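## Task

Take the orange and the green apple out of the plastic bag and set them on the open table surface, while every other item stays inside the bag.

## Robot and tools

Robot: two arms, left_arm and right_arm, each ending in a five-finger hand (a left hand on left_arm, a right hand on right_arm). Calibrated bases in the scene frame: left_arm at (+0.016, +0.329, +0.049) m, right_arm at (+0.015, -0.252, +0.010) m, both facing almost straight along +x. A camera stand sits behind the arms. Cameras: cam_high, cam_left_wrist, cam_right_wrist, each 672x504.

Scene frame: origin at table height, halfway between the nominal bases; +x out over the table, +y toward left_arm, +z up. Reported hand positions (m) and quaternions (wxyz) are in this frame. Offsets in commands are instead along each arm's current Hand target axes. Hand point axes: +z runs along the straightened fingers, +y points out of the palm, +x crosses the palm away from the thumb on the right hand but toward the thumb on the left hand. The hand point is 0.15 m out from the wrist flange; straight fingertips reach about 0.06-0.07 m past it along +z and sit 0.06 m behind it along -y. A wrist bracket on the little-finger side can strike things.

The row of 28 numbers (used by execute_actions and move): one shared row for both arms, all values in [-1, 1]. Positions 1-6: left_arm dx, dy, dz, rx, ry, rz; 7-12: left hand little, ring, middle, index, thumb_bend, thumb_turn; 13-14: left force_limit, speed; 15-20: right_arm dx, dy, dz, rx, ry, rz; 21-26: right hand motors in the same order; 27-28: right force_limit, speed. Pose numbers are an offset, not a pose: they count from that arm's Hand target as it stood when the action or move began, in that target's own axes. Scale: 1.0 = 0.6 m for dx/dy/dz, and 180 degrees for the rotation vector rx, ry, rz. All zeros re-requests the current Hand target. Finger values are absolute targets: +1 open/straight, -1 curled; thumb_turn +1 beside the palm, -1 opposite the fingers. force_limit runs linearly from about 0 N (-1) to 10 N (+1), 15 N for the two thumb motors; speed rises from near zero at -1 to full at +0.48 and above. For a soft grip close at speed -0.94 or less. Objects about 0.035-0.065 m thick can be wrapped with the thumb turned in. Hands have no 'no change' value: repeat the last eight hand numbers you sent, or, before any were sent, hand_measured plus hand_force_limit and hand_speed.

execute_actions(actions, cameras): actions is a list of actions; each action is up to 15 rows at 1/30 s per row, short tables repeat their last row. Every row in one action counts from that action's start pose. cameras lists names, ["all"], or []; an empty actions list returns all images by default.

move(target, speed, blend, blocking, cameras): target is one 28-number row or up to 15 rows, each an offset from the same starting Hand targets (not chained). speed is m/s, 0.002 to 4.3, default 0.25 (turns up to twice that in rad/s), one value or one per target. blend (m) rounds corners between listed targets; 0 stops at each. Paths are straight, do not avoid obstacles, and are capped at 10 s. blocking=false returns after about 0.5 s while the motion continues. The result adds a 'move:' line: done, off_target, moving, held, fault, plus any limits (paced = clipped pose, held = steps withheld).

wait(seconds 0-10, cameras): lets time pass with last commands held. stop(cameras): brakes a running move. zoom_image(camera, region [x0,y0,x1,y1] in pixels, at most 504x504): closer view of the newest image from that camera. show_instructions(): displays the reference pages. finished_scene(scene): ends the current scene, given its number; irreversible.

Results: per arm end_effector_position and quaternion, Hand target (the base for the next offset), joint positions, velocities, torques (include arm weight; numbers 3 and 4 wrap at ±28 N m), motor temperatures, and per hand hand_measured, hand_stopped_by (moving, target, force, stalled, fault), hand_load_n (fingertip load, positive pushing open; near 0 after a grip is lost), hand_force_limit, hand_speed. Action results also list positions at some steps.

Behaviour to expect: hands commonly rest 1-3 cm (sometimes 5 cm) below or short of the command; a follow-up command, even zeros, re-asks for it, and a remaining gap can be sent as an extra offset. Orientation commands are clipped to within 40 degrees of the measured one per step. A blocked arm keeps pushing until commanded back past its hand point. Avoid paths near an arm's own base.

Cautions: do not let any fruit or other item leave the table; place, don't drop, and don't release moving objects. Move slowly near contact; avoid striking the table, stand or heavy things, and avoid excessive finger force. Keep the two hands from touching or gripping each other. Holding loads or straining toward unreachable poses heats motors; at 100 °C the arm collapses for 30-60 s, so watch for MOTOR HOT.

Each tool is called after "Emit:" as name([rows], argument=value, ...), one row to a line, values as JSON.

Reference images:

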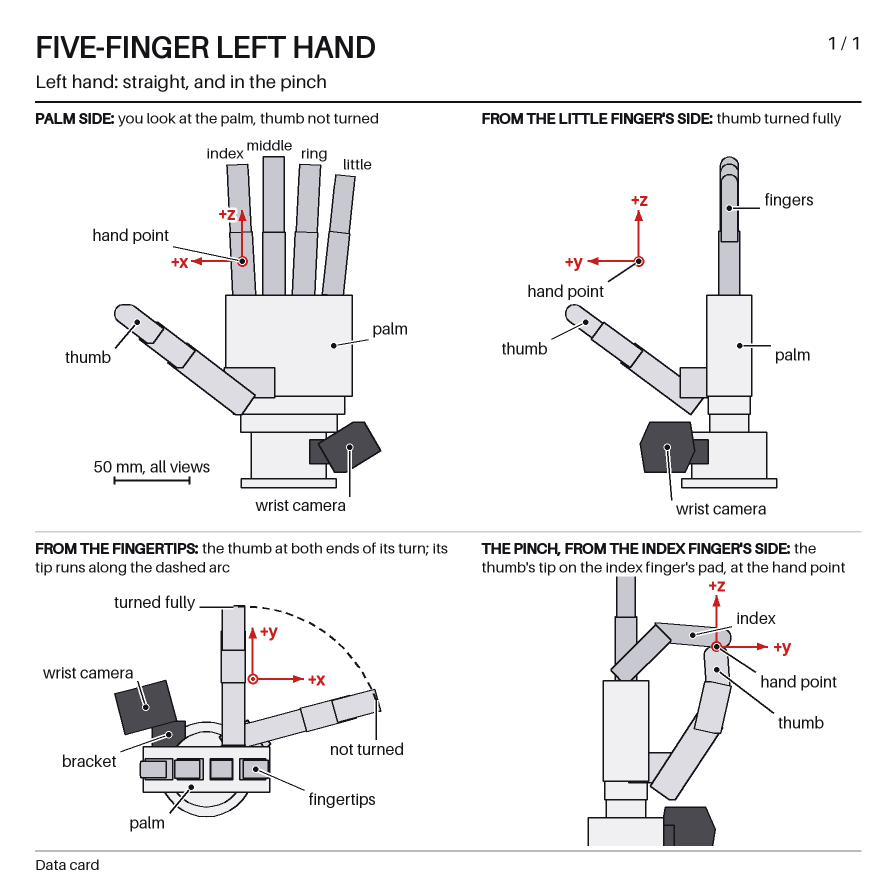

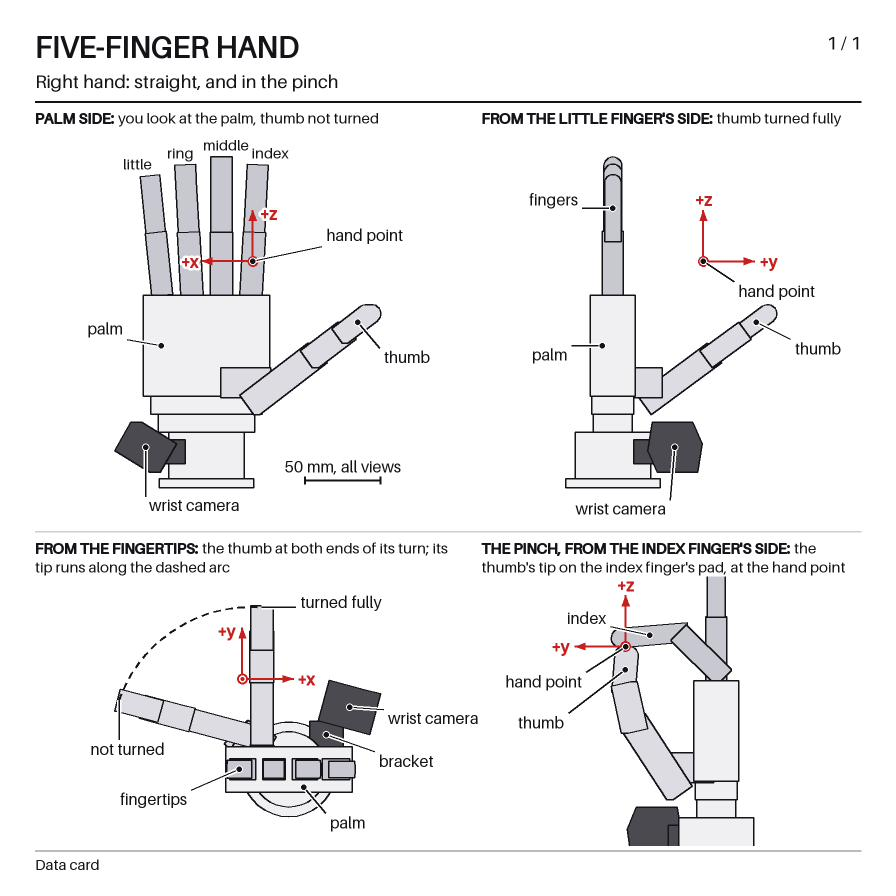

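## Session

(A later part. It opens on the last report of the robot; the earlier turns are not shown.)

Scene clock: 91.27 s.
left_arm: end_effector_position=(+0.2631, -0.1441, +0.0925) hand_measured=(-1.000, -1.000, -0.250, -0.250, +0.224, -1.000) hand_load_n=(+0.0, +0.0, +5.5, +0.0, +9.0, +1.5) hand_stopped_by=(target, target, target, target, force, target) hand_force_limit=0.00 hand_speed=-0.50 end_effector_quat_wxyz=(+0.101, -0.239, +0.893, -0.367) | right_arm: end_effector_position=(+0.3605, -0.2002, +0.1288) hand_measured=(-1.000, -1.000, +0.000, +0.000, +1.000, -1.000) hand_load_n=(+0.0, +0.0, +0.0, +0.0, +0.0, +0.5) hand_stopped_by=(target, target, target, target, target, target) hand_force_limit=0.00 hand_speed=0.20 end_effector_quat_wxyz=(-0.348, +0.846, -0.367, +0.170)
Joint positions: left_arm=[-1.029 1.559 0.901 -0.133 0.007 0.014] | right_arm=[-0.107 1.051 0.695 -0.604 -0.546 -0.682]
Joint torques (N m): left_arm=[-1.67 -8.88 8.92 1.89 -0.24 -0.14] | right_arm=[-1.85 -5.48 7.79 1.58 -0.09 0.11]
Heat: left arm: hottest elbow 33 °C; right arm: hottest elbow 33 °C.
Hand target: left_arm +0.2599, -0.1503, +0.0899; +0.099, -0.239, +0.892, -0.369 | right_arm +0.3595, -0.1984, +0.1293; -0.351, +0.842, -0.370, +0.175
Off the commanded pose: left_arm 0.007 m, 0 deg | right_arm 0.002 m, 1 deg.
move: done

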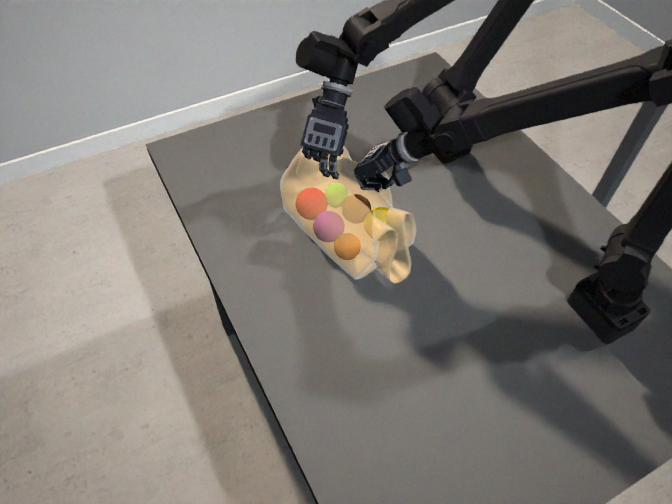

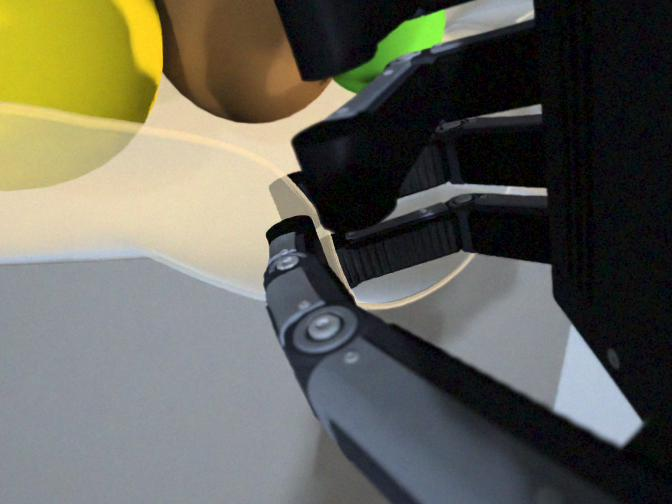

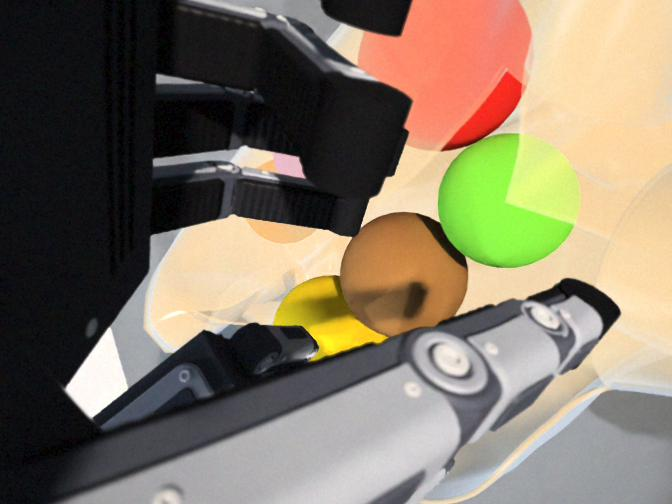

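Emit:
move([
  [0,0,0,0,0,0,-1,-1,-0.25,-0.25,-0.4,-1,0,-0.5,0.002,0.0522,0.0498,0,0.0196,0.0196,-1,-1,0.0,0.0,1,-1,0,0.2],
  [0,0,0,0,0,0,-1,-1,-0.25,-0.25,-0.4,-1,0,-0.5,0.0052,0.042,0.0742,0,0.0196,0.0196,-1,-1,0.27,0.27,1,-1,0,-0.3],
], speed=[0.1,0.06], cameras=["all"])

Emit:
zoom_image(camera="cam_right_wrist", region=[290, 0, 672, 400])

Scene clock: 97.73 s.
left_arm: end_effector_position=(+0.2631, -0.1441, +0.0925) hand_measured=(-1.000, -1.000, -0.250, -0.250, +0.224, -1.000) hand_load_n=(+0.0, +0.0, +5.5, +0.5, +9.0, +1.0) hand_stopped_by=(target, target, target, target, force, target) hand_force_limit=0.00 hand_speed=-0.50 end_effector_quat_wxyz=(+0.101, -0.239, +0.893, -0.367) | right_arm: end_effector_position=(+0.3711, -0.1978, +0.0825) hand_measured=(-1.000, -1.000, +0.270, +0.270, +1.000, -1.000) hand_load_n=(+0.0, +0.0, -1.0, +0.0, +0.0, +0.0) hand_stopped_by=(target, target, target, target, target, target) hand_force_limit=0.00 hand_speed=-0.30 end_effector_quat_wxyz=(-0.342, +0.825, -0.406, +0.193)
Joint positions: left_arm=[-1.029 1.559 0.901 -0.133 0.007 0.014] | right_arm=[-0.079 1.112 0.589 -0.366 -0.47 -0.565]
Joint torques (N m): left_arm=[-1.79 -8.82 8.91 1.89 -0.25 -0.15] | right_arm=[-1.44 -3.9 8.29 1.73 -0.12 0.07]
Heat: left arm: hottest elbow 33 °C; right arm: hottest elbow 33 °C.
Hand target: left_arm +0.2599, -0.1503, +0.0899; +0.099, -0.239, +0.892, -0.369 | right_arm +0.3736, -0.1923, +0.0804; -0.344, +0.825, -0.406, +0.190
Off the commanded pose: left_arm 0.007 m, 0 deg | right_arm 0.006 m, 0 deg.
move: done

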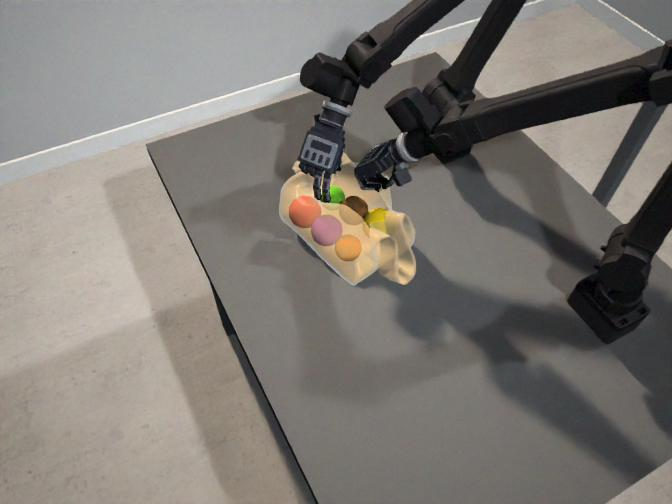

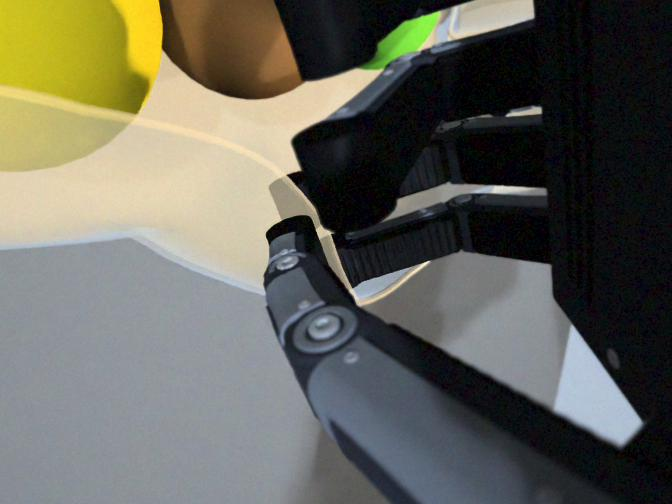

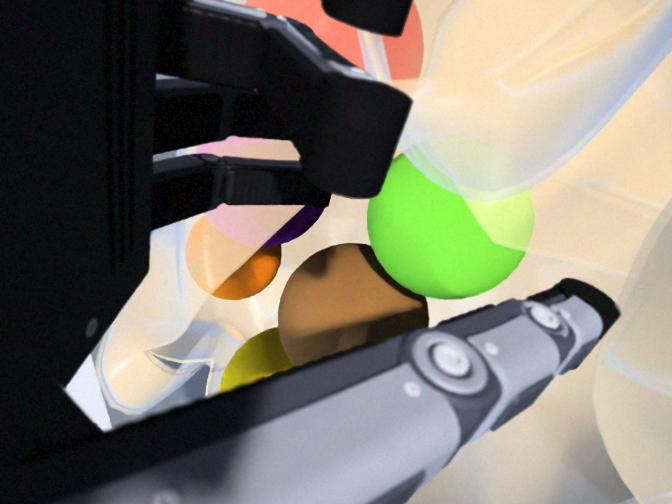

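Scaled by 1.260 from the camera's 672x504 image, which has a finer 960x720 frame.

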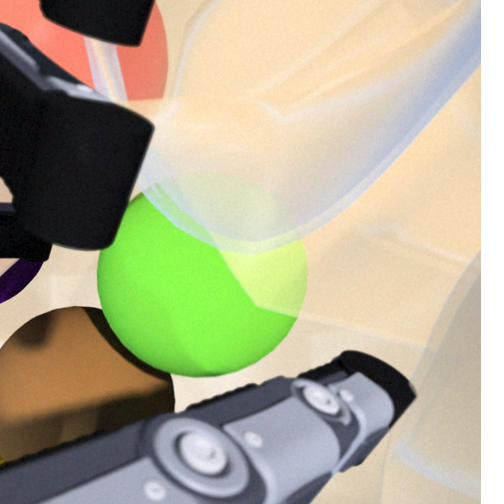

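Emit:
move([
  [0,0,0,0,0,0,-1,-1,-0.25,-0.25,-0.4,-1,0,-0.5,-0.001,0.0066,0.0358,0,0,0,-1,-1,0.27,0.27,1,-1,0,-0.3],
], speed=[0.05], cameras=["cam_high","cam_right_wrist"])

Emit:
zoom_image(camera="cam_right_wrist", region=[290, 0, 672, 400])

Scene clock: 100.57 s.
left_arm: end_effector_position=(+0.2631, -0.1441, +0.0925) hand_measured=(-1.000, -1.000, -0.250, -0.250, +0.224, -1.000) hand_load_n=(+0.0, +0.0, +5.5, +0.5, +9.0, +1.0) hand_stopped_by=(target, target, target, target, force, target) hand_force_limit=0.00 hand_speed=-0.50 end_effector_quat_wxyz=(+0.101, -0.239, +0.893, -0.367) | right_arm: end_effector_position=(+0.3852, -0.1911, +0.0689) hand_measured=(-1.000, -1.000, +0.270, +0.270, +1.000, -1.000) hand_load_n=(+0.0, +0.0, -0.5, +0.0, +0.0, +0.0) hand_stopped_by=(target, target, target, target, target, target) hand_force_limit=0.00 hand_speed=-0.30 end_effector_quat_wxyz=(-0.343, +0.825, -0.405, +0.196)
Joint positions: left_arm=[-1.029 1.559 0.901 -0.133 0.007 0.014] | right_arm=[-0.054 1.177 0.589 -0.283 -0.454 -0.542]
Joint torques (N m): left_arm=[-1.79 -8.7 8.91 1.87 -0.23 -0.15] | right_arm=[-1.14 -4.25 7.24 1.78 -0.05 0.09]
Heat: left arm: hottest elbow 33 °C; right arm: hottest elbow 33 °C.
Hand target: left_arm +0.2599, -0.1503, +0.0899; +0.099, -0.239, +0.892, -0.370 | right_arm +0.3838, -0.1846, +0.0627; -0.344, +0.825, -0.406, +0.190
Off the commanded pose: left_arm 0.007 m, 0 deg | right_arm 0.009 m, 1 deg.
move: done
Images, in order (width x height): cam_high 672x504, cam_right_wrist 672x504.

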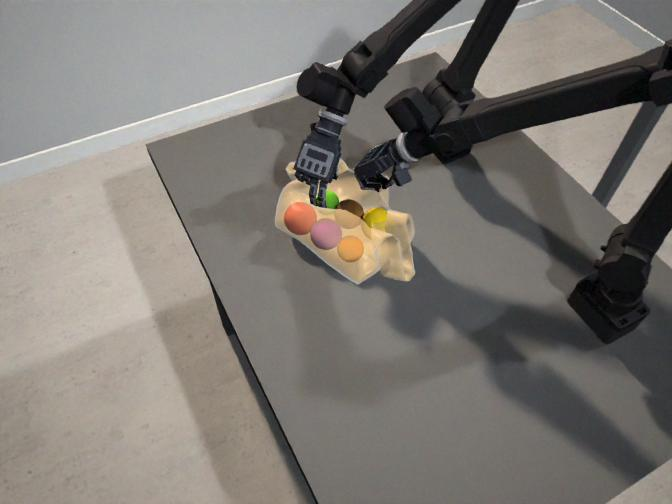

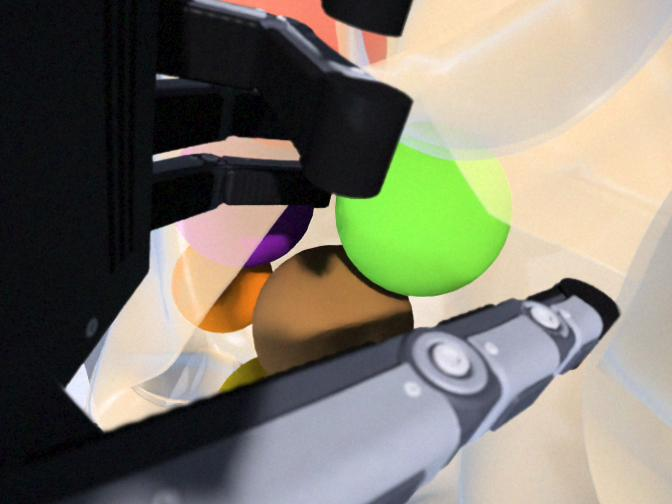

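Scaled by 1.260 from the camera's 672x504 image, which has a finer 960x720 frame.

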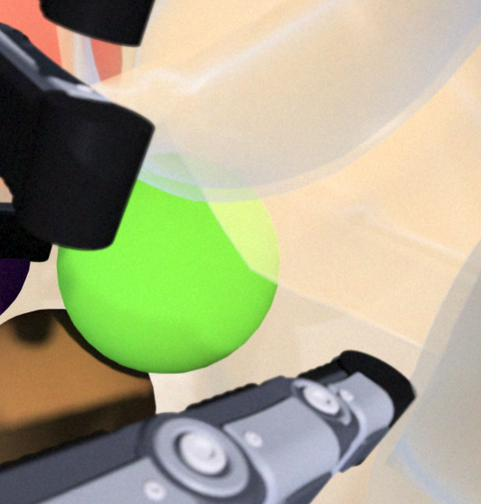

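Emit:
move([
  [0,0,0,0,0,0,-1,-1,-0.25,-0.25,-0.4,-1,0,-0.5,0,-0.072,-0.072,0,0,0,-1,-1,0.27,0.27,1,-1,0,-0.3],
], speed=[0.12], cameras=["cam_high","cam_right_wrist"])

Emit:
zoom_image(camera="cam_right_wrist", region=[290, 0, 672, 400])

Emit:
zoom_image(camera="cam_high", region=[240, 110, 440, 310])

Scene clock: 106.47 s.
left_arm: end_effector_position=(+0.2631, -0.1441, +0.0925) hand_measured=(-1.000, -1.000, -0.250, -0.250, +0.224, -1.000) hand_load_n=(+0.0, +0.0, +5.5, +0.0, +9.0, +1.0) hand_stopped_by=(target, target, target, target, force, target) hand_force_limit=0.00 hand_speed=-0.50 end_effector_quat_wxyz=(+0.101, -0.239, +0.893, -0.367) | right_arm: end_effector_position=(+0.3588, -0.1880, +0.0937) hand_measured=(-1.000, -1.000, +0.270, +0.270, +1.000, -1.000) hand_load_n=(+0.0, +0.0, +0.0, +0.0, +0.0, +0.0) hand_stopped_by=(target, target, target, target, target, target) hand_force_limit=0.00 hand_speed=-0.30 end_effector_quat_wxyz=(-0.332, +0.830, -0.416, +0.167)
Joint positions: left_arm=[-1.029 1.559 0.901 -0.133 0.007 0.014] | right_arm=[-0.05 1.085 0.62 -0.47 -0.454 -0.537]
Joint torques (N m): left_arm=[-1.85 -8.82 8.91 1.89 -0.24 -0.15] | right_arm=[-1.79 -5.66 13 0.75 -0.02 0.07]
Heat: left arm: hottest elbow 33 °C; right arm: hottest elbow 33 °C.
Hand target: left_arm +0.2599, -0.1503, +0.0899; +0.099, -0.239, +0.892, -0.370 | right_arm +0.3815, -0.1837, +0.1238; -0.344, +0.825, -0.406, +0.190
Off the commanded pose: left_arm 0.007 m, 0 deg | right_arm 0.038 m, 3 deg.
move: off_target (right_arm)
Images, in order (width x height): cam_high 672x504, cam_right_wrist 672x504.

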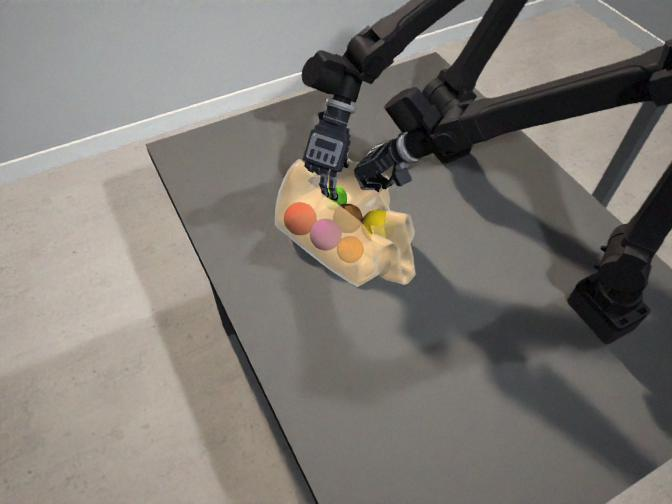

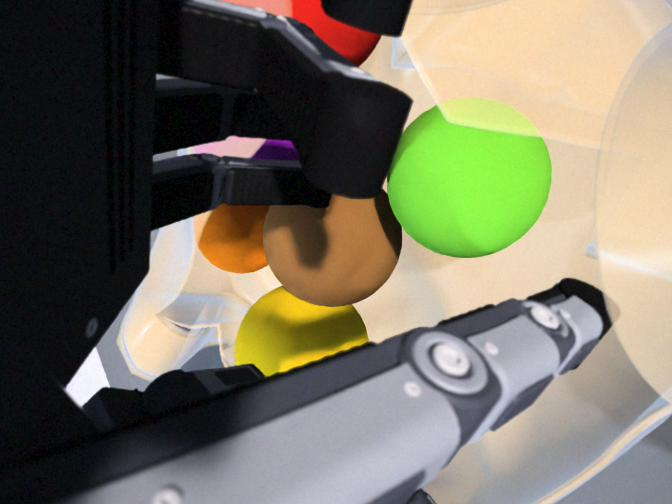

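Scaled by 1.260 from the camera's 672x504 image, which has a finer 960x720 frame.

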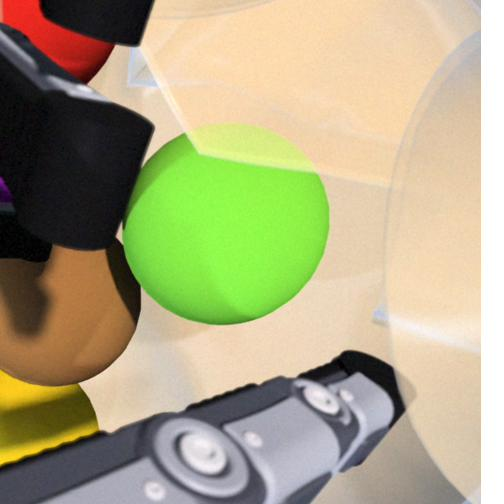

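Scaled by 2.520 from the camera's 672x504 image, which has a finer 960x720 frame.

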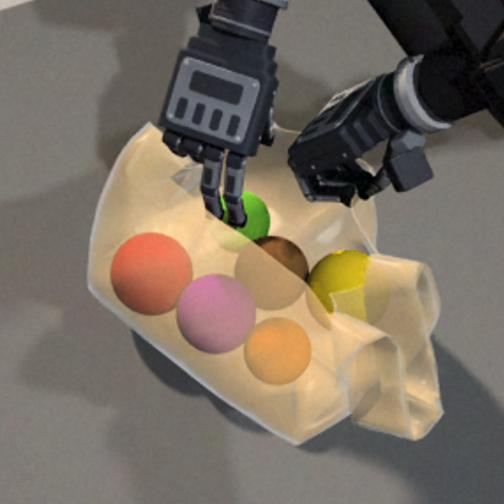

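Emit:
move([
  [0,0,0,0,0,0,-1,-1,-0.25,-0.25,-0.4,-1,0,-0.5,-0.0037,-0.0327,-0.0292,0,0.0393,0.0393,-1,-1,0.27,0.27,1,-1,0,-0.3],
  [0,0,0,0,0,0,-1,-1,-0.25,-0.25,-0.4,-1,0,-0.5,-0.0037,0.0557,0.0593,0,0.0393,0.0393,-1,-1,0.27,0.27,1,-1,0,-0.3],
], speed=[0.12,0.08], cameras=["cam_high","cam_right_wrist"])

Emit:
zoom_image(camera="cam_right_wrist", region=[290, 0, 672, 400])

Emit:
zoom_image(camera="cam_high", region=[240, 110, 440, 310])

Scene clock: 111.37 s.
left_arm: end_effector_position=(+0.2631, -0.1441, +0.0925) hand_measured=(-1.000, -1.000, -0.250, -0.250, +0.224, -1.000) hand_load_n=(+0.5, +0.0, +5.5, +0.0, +9.5, +1.0) hand_stopped_by=(target, target, target, target, force, target) hand_force_limit=0.00 hand_speed=-0.50 end_effector_quat_wxyz=(+0.101, -0.239, +0.893, -0.367) | right_arm: end_effector_position=(+0.3848, -0.1867, +0.0815) hand_measured=(-1.000, -1.000, +0.270, +0.270, +1.000, -1.000) hand_load_n=(+0.0, +0.0, +0.0, +0.0, +0.0, +0.0) hand_stopped_by=(target, target, target, target, target, target) hand_force_limit=0.00 hand_speed=-0.30 end_effector_quat_wxyz=(-0.329, +0.785, -0.474, +0.224)
Joint positions: left_arm=[-1.029 1.559 0.901 -0.133 0.007 0.014] | right_arm=[-0.004 1.104 0.564 -0.26 -0.311 -0.358]
Joint torques (N m): left_arm=[-1.85 -8.7 8.91 1.91 -0.23 -0.14] | right_arm=[-1.14 -3.78 7.51 1.91 0.1 0.06]
Heat: left arm: hottest elbow 32 °C; right arm: hottest elbow 33 °C.
Hand target: left_arm +0.2599, -0.1503, +0.0899; +0.099, -0.239, +0.892, -0.370 | right_arm +0.3832, -0.1817, +0.0749; -0.330, +0.785, -0.477, +0.219
Off the commanded pose: left_arm 0.007 m, 0 deg | right_arm 0.008 m, 1 deg.
move: done
Images, in order (width x height): cam_high 672x504, cam_right_wrist 672x504.

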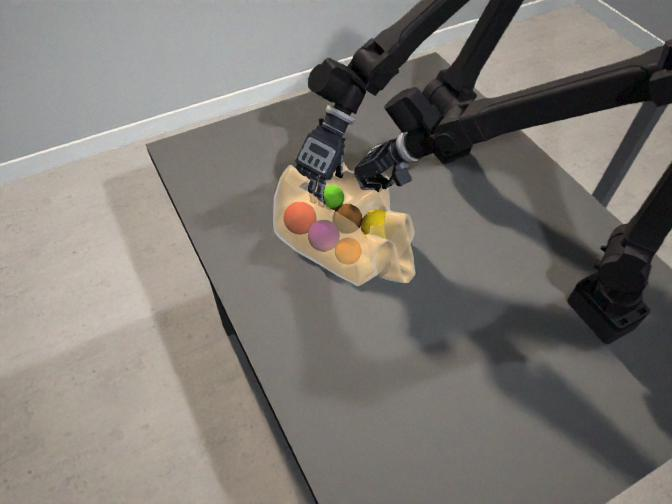

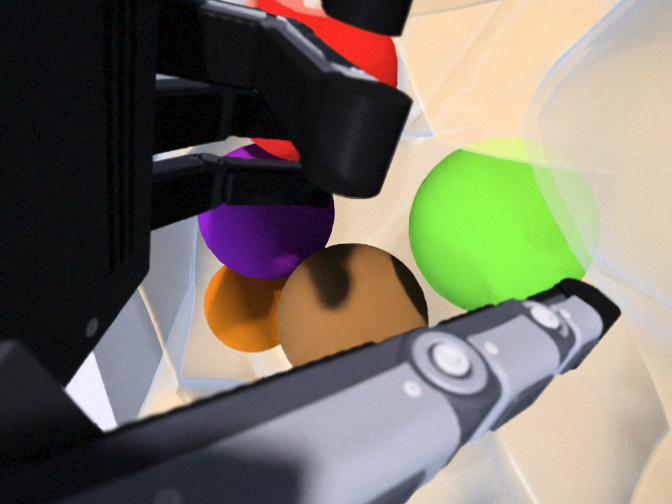

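Scaled by 1.260 from the camera's 672x504 image, which has a finer 960x720 frame.

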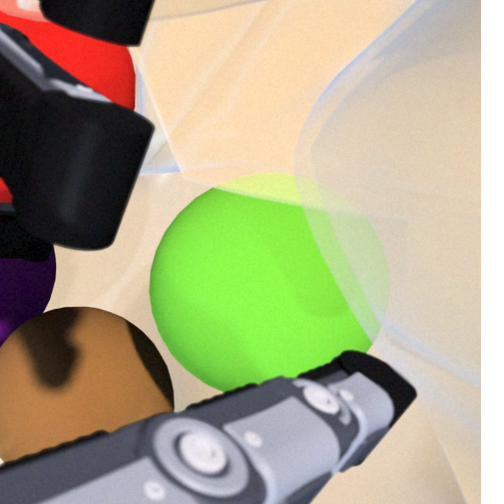

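Scaled by 2.520 from the camera's 672x504 image, which has a finer 960x720 frame.

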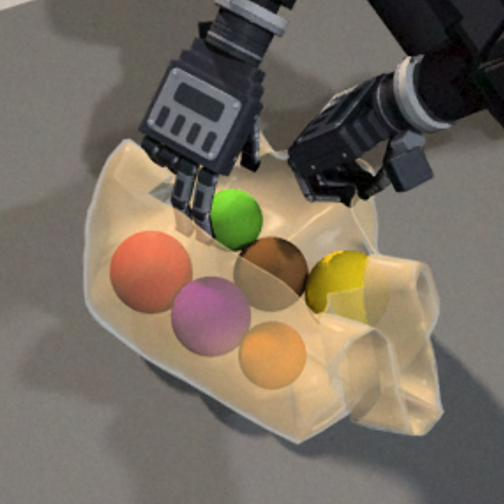

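Emit:
move([
  [0,0,0,0,0,0,-1,-1,-0.25,-0.25,-0.4,-1,0,-0.5,0.0172,-0.0062,-0.0175,0,0.0864,0.0864,-1,-1,0.27,0.27,1,-1,0,-0.3],
], speed=[0.1], cameras=["cam_high","cam_right_wrist"])

Emit:
zoom_image(camera="cam_right_wrist", region=[290, 0, 672, 400])

Scene clock: 116.73 s.
left_arm: end_effector_position=(+0.2631, -0.1441, +0.0925) hand_measured=(-1.000, -1.000, -0.250, -0.250, +0.224, -1.000) hand_load_n=(+0.0, +0.0, +5.5, +0.5, +9.0, +1.0) hand_stopped_by=(target, target, target, target, force, target) hand_force_limit=0.00 hand_speed=-0.50 end_effector_quat_wxyz=(+0.101, -0.239, +0.893, -0.367) | right_arm: end_effector_position=(+0.3866, -0.1987, +0.0851) hand_measured=(-1.000, -1.000, +0.270, +0.270, +1.000, -1.000) hand_load_n=(+0.0, +0.0, +0.0, +0.0, +0.0, +0.0) hand_stopped_by=(target, target, target, target, target, target) hand_force_limit=0.00 hand_speed=-0.30 end_effector_quat_wxyz=(-0.283, +0.679, -0.618, +0.277)
Joint positions: left_arm=[-1.029 1.559 0.901 -0.133 0.007 0.014] | right_arm=[0.07 1.04 0.528 -0.244 0.009 -0.026]
Joint torques (N m): left_arm=[-1.67 -8.7 8.92 1.87 -0.23 -0.15] | right_arm=[-0.97 -4.66 7.57 1.52 0.28 0.11]
Heat: left arm: hottest elbow 32 °C; right arm: hottest elbow 33 °C.
Hand target: left_arm +0.2599, -0.1503, +0.0899; +0.099, -0.239, +0.892, -0.370 | right_arm +0.3831, -0.1929, +0.0850; -0.289, +0.677, -0.618, +0.276
Off the commanded pose: left_arm 0.007 m, 0 deg | right_arm 0.007 m, 1 deg.
move: done
Images, in order (width x height): cam_high 672x504, cam_right_wrist 672x504.

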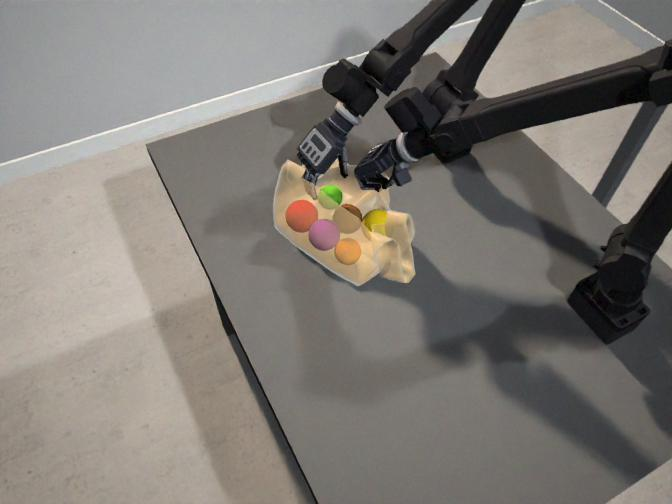

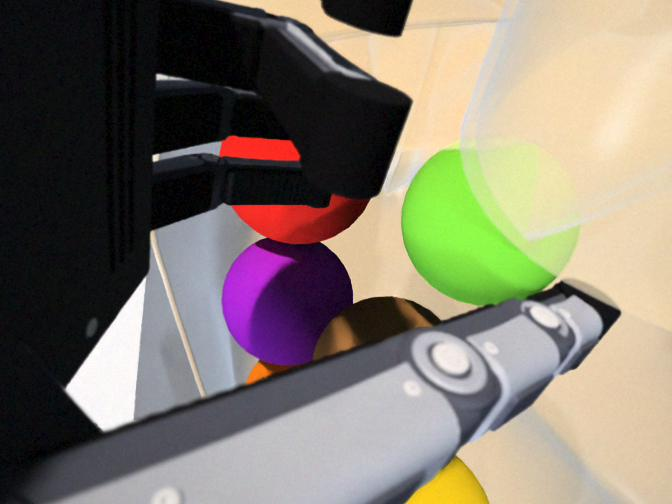

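Scaled by 1.260 from the camera's 672x504 image, which has a finer 960x720 frame.

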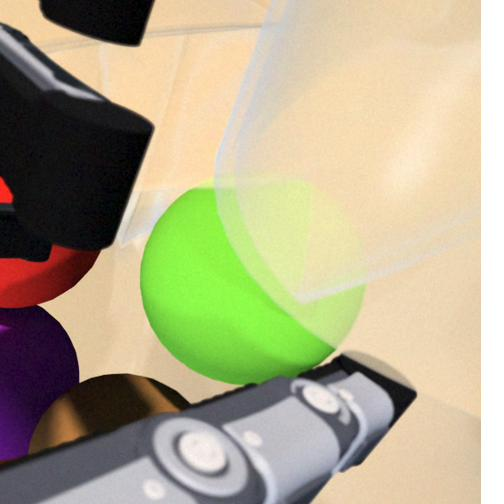

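Emit:
move([
  [0,0,0,0,0,0,-1,-1,-0.25,-0.25,-0.4,-1,0,-0.5,0.005,0.0483,0.0436,0,0,0,-1,-1,0.27,0.27,1,-1,0,-0.3],
], speed=[0.06], cameras=["cam_high","cam_right_wrist"])

Emit:
zoom_image(camera="cam_right_wrist", region=[290, 0, 672, 400])

Emit:
zoom_image(camera="cam_high", region=[240, 110, 440, 310])

Scene clock: 118.97 s.
left_arm: end_effector_position=(+0.2631, -0.1441, +0.0925) hand_measured=(-1.000, -1.000, -0.250, -0.250, +0.224, -1.000) hand_load_n=(+0.0, +0.0, +5.5, +0.5, +9.5, +1.0) hand_stopped_by=(target, target, target, target, force, target) hand_force_limit=0.00 hand_speed=-0.50 end_effector_quat_wxyz=(+0.101, -0.239, +0.893, -0.367) | right_arm: end_effector_position=(+0.3847, -0.1986, +0.0524) hand_measured=(-1.000, -1.000, +0.270, +0.270, +1.000, -1.000) hand_load_n=(+0.0, +0.0, +0.0, +0.0, +0.0, +0.0) hand_stopped_by=(target, target, target, target, target, target) hand_force_limit=0.00 hand_speed=-0.30 end_effector_quat_wxyz=(-0.288, +0.677, -0.617, +0.280)
Joint positions: left_arm=[-1.029 1.559 0.901 -0.133 0.007 0.014] | right_arm=[0.07 1.103 0.458 -0.1 0.008 -0.025]
Joint torques (N m): left_arm=[-1.73 -8.88 8.91 1.85 -0.24 -0.15] | right_arm=[-2.43 -3.49 7.15 2.1 -0.03 -0.01]
Heat: left arm: hottest elbow 32 °C; right arm: hottest elbow 33 °C.
Hand target: left_arm +0.2599, -0.1503, +0.0899; +0.099, -0.239, +0.892, -0.370 | right_arm +0.3829, -0.1966, +0.0461; -0.289, +0.677, -0.618, +0.276
Off the commanded pose: left_arm 0.007 m, 0 deg | right_arm 0.007 m, 1 deg.
move: done
Images, in order (width x height): cam_high 672x504, cam_right_wrist 672x504.

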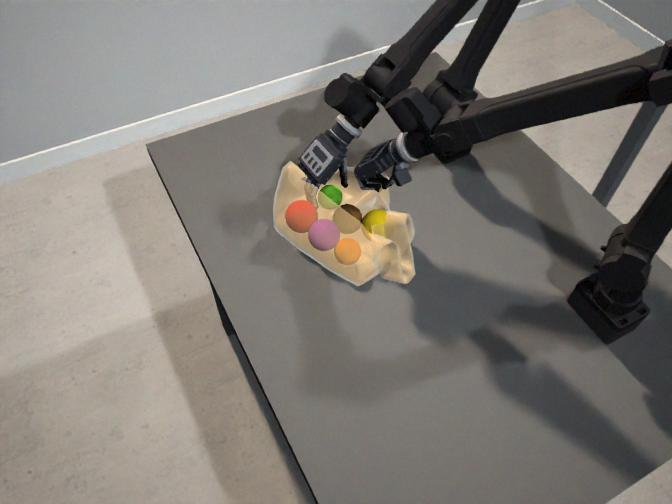

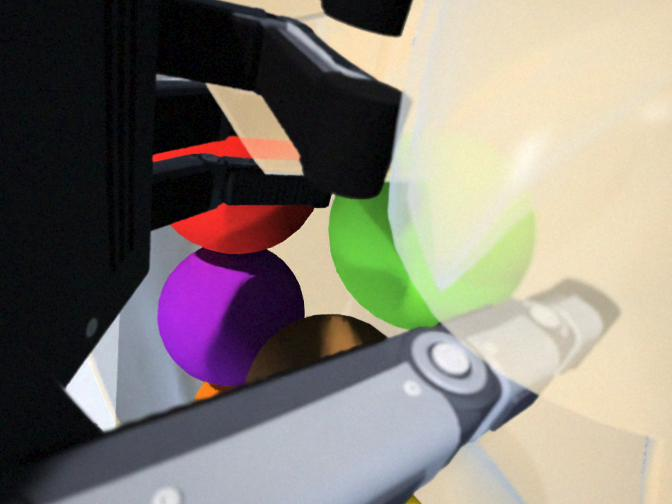

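Scaled by 1.260 from the camera's 672x504 image, which has a finer 960x720 frame.

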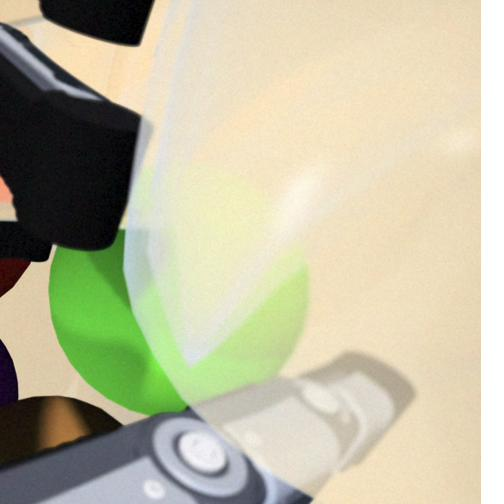

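Scaled by 2.520 from the camera's 672x504 image, which has a finer 960x720 frame.

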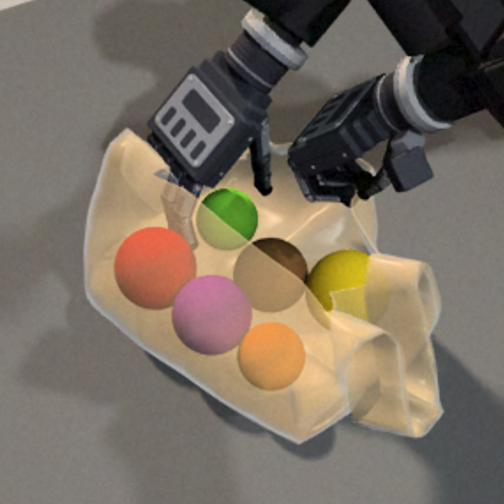

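Emit:
move([
  [0,0,0,0,0,0,-1,-1,-0.25,-0.25,-0.4,-1,0,-0.5,0,0,0,0,0,0,-1,-1,-0.35,-0.35,-0.3,-1,-0.1,-0.75],
], speed=[0.06], cameras=["cam_high","cam_right_wrist"])

Emit:
zoom_image(camera="cam_right_wrist", region=[290, 0, 672, 400])

Scene clock: 120.57 s.
left_arm: end_effector_position=(+0.2631, -0.1441, +0.0925) hand_measured=(-1.000, -1.000, -0.250, -0.250, +0.224, -1.000) hand_load_n=(+0.0, +0.0, +5.5, +0.0, +9.0, +1.0) hand_stopped_by=(target, target, target, target, force, target) hand_force_limit=0.00 hand_speed=-0.50 end_effector_quat_wxyz=(+0.101, -0.239, +0.893, -0.367) | right_arm: end_effector_position=(+0.3847, -0.1986, +0.0522) hand_measured=(-1.000, -1.000, -0.048, -0.048, +0.854, -1.000) hand_load_n=(+0.0, +0.0, +5.5, +5.5, +10.0, +0.5) hand_stopped_by=(target, target, force, force, force, target) hand_force_limit=-0.10 hand_speed=-0.75 end_effector_quat_wxyz=(-0.288, +0.677, -0.617, +0.280)
Joint positions: left_arm=[-1.029 1.559 0.901 -0.133 0.007 0.014] | right_arm=[0.07 1.103 0.458 -0.1 0.008 -0.025]
Joint torques (N m): left_arm=[-1.79 -8.76 8.92 1.89 -0.23 -0.14] | right_arm=[-1.96 -3.31 7.04 1.99 -0.05 0]
Heat: left arm: hottest elbow 32 °C; right arm: hottest elbow 33 °C.
Hand target: left_arm +0.2599, -0.1503, +0.0899; +0.099, -0.239, +0.892, -0.370 | right_arm +0.3828, -0.1966, +0.0461; -0.289, +0.677, -0.618, +0.276
Off the commanded pose: left_arm 0.007 m, 0 deg | right_arm 0.007 m, 1 deg.
move: done
Images, in order (width x height): cam_high 672x504, cam_right_wrist 672x504.

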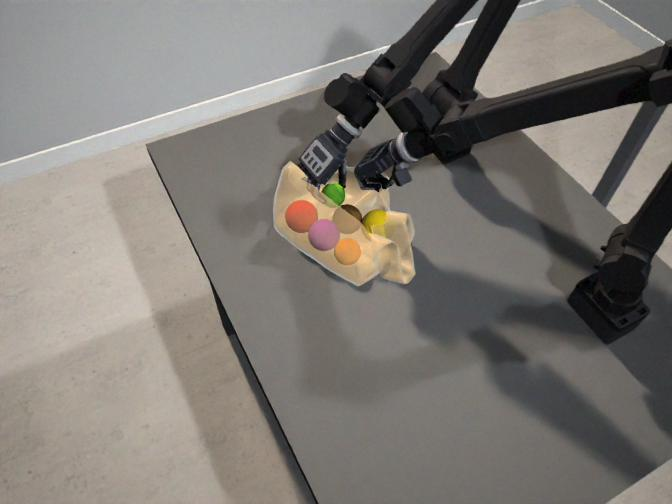

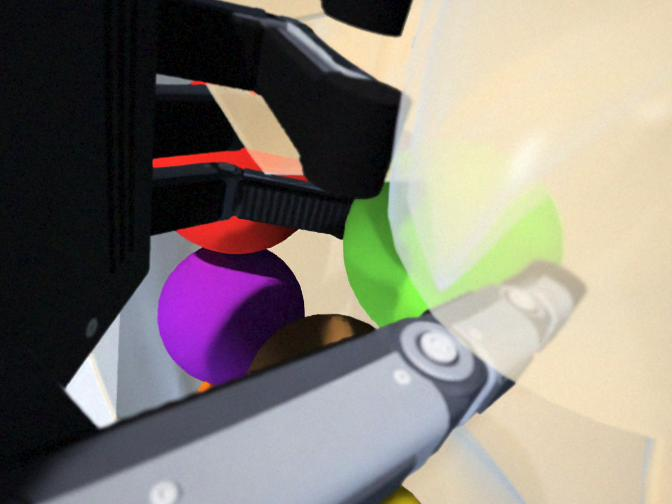

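Scaled by 1.260 from the camera's 672x504 image, which has a finer 960x720 frame.

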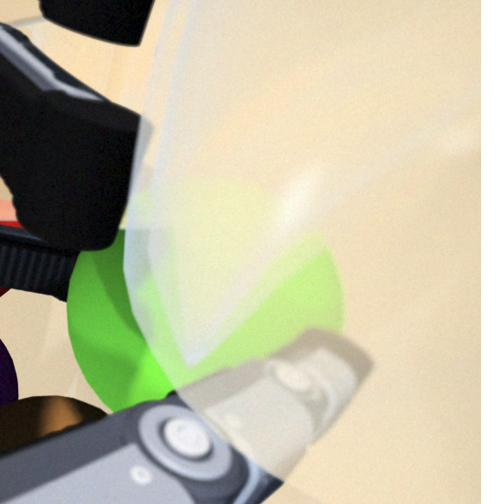

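Emit:
move([
  [0,0,0,0,0,0,-1,-1,-0.25,-0.25,-0.4,-1,0,-0.5,-0.01,-0.07,-0.09,0,0,0,-1,-1,-0.35,-0.35,-0.3,-1,-0.1,-0.75],
], speed=[0.06], cameras=["all"])

Emit:
zoom_image(camera="cam_high", region=[240, 110, 440, 310])

Scene clock: 123.33 s.
left_arm: end_effector_position=(+0.2631, -0.1441, +0.0925) hand_measured=(-1.000, -1.000, -0.250, -0.250, +0.224, -1.000) hand_load_n=(+0.0, +0.0, +5.5, +0.0, +9.0, +1.5) hand_stopped_by=(target, target, target, target, force, target) hand_force_limit=0.00 hand_speed=-0.50 end_effector_quat_wxyz=(+0.101, -0.239, +0.893, -0.367) | right_arm: end_effector_position=(+0.3470, -0.1983, +0.0789) hand_measured=(-1.000, -1.000, -0.048, -0.048, +0.854, -1.000) hand_load_n=(+0.0, +0.0, +5.5, +5.5, +10.0, +0.5) hand_stopped_by=(target, target, force, force, force, target) hand_force_limit=-0.10 hand_speed=-0.75 end_effector_quat_wxyz=(-0.264, +0.687, -0.626, +0.258)
Joint positions: left_arm=[-1.029 1.559 0.901 -0.133 0.007 0.014] | right_arm=[0.083 0.941 0.48 -0.355 0.018 -0.017]
Joint torques (N m): left_arm=[-1.73 -8.7 8.91 1.89 -0.24 -0.15] | right_arm=[-1.2 -3.37 13.46 0.9 0.29 0.08]
Heat: left arm: hottest elbow 32 °C; right arm: hottest elbow 34 °C.
Hand target: left_arm +0.2599, -0.1503, +0.0899; +0.099, -0.239, +0.892, -0.370 | right_arm +0.3714, -0.1905, +0.1135; -0.289, +0.677, -0.618, +0.276
Off the commanded pose: left_arm 0.007 m, 0 deg | right_arm 0.043 m, 4 deg.
move: off_target (right_arm)

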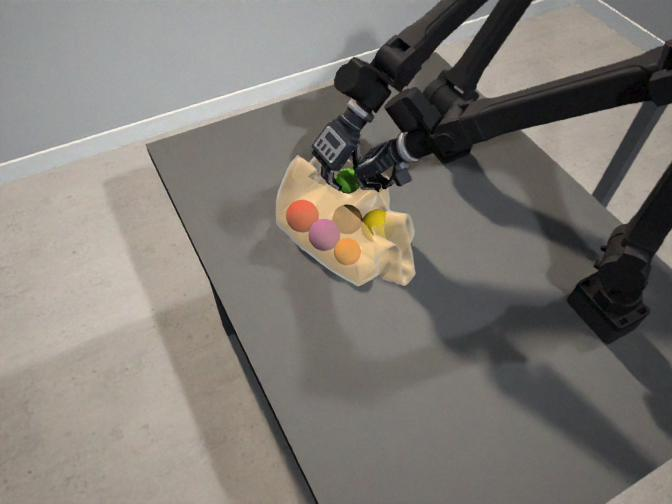

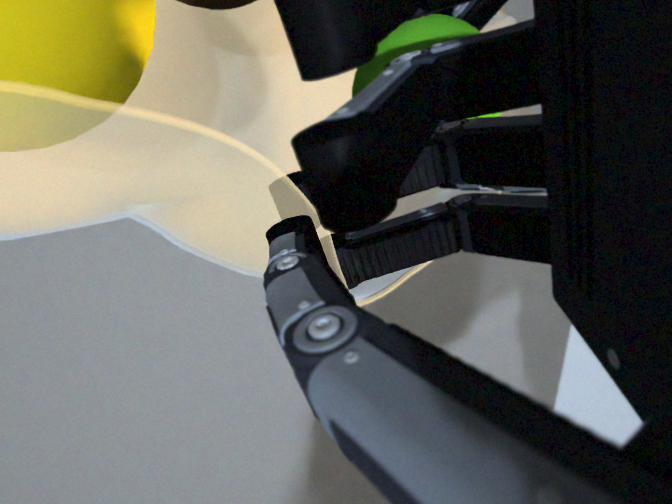

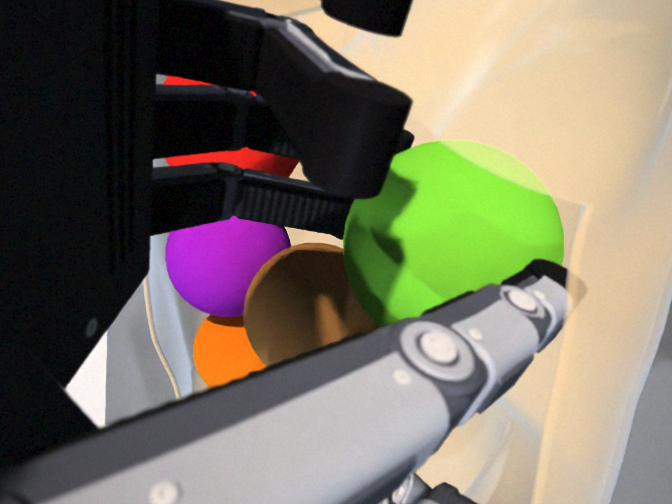

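Scaled by 2.520 from the camera's 672x504 image, which has a finer 960x720 frame.

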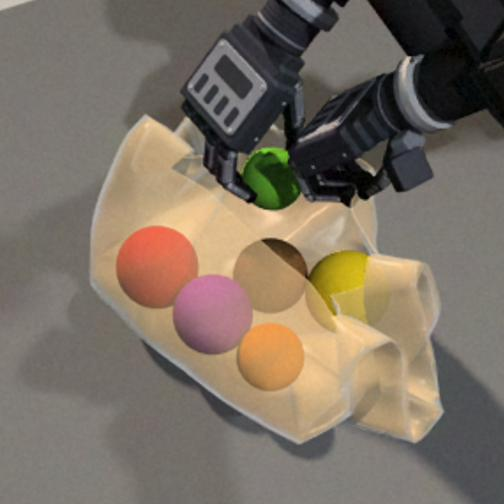

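Emit:
move([
  [0,0,0,0,0,0,-1,-1,-0.25,-0.25,-0.4,-1,0,-0.5,0.0087,-0.106,-0.0743,0,0,0,-1,-1,-0.35,-0.35,-0.3,-1,-0.1,-0.75],
], speed=[0.08], cameras=["all"])

Emit:
zoom_image(camera="cam_high", region=[240, 110, 440, 310])

Scene clock: 125.80 s.
left_arm: end_effector_position=(+0.2631, -0.1441, +0.0925) hand_measured=(-1.000, -1.000, -0.250, -0.250, +0.224, -1.000) hand_load_n=(+0.0, +0.0, +5.5, +0.5, +9.0, +1.0) hand_stopped_by=(target, target, target, target, force, target) hand_force_limit=0.00 hand_speed=-0.50 end_effector_quat_wxyz=(+0.101, -0.239, +0.893, -0.367) | right_arm: end_effector_position=(+0.3623, -0.1967, +0.1523) hand_measured=(-1.000, -1.000, -0.048, -0.048, +0.854, -1.000) hand_load_n=(+0.0, +0.0, +5.5, +5.5, +10.0, +0.5) hand_stopped_by=(target, target, force, force, force, target) hand_force_limit=-0.10 hand_speed=-0.75 end_effector_quat_wxyz=(-0.263, +0.688, -0.626, +0.257)
Joint positions: left_arm=[-1.029 1.559 0.901 -0.133 0.007 0.014] | right_arm=[0.083 0.902 0.666 -0.582 0.017 -0.016]
Joint torques (N m): left_arm=[-1.73 -8.82 8.92 1.87 -0.23 -0.15] | right_arm=[-2.73 -3.78 14.52 0.83 -0.04 -0.03]
Heat: left arm: hottest elbow 32 °C; right arm: hottest elbow 34 °C.
Hand target: left_arm +0.2599, -0.1503, +0.0899; +0.099, -0.239, +0.892, -0.370 | right_arm +0.3824, -0.1935, +0.1906; -0.289, +0.677, -0.619, +0.276
Off the commanded pose: left_arm 0.007 m, 0 deg | right_arm 0.043 m, 4 deg.
move: off_target (right_arm)

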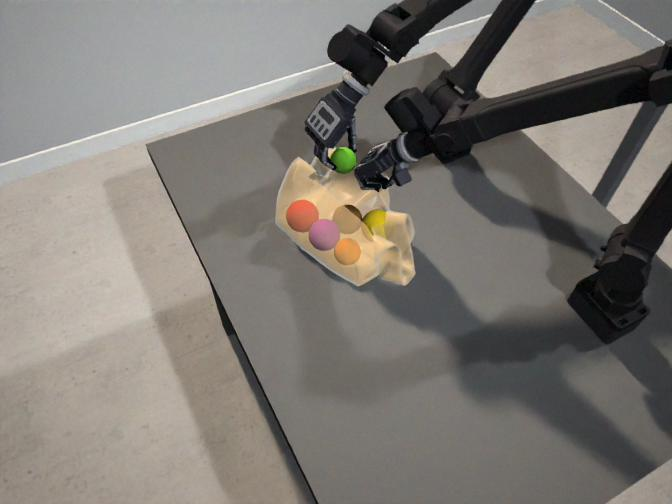

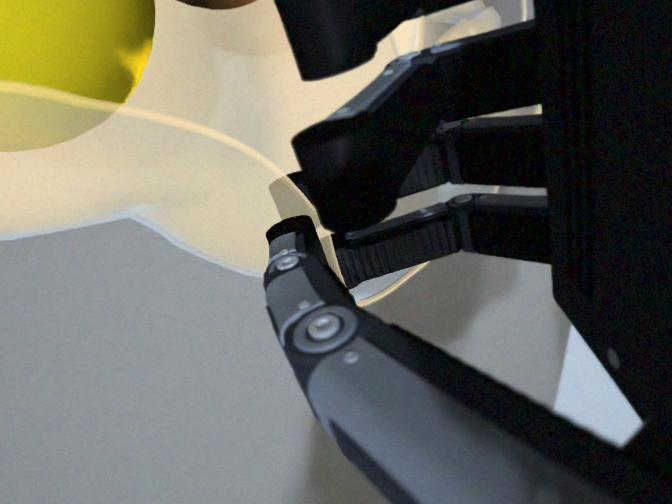

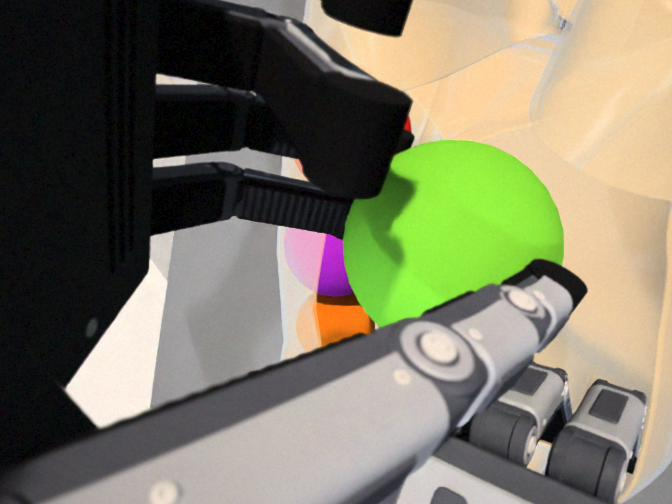

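Scaled by 2.520 from the camera's 672x504 image, which has a finer 960x720 frame.

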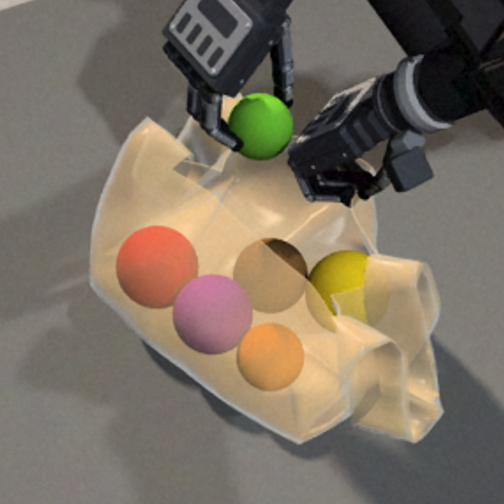

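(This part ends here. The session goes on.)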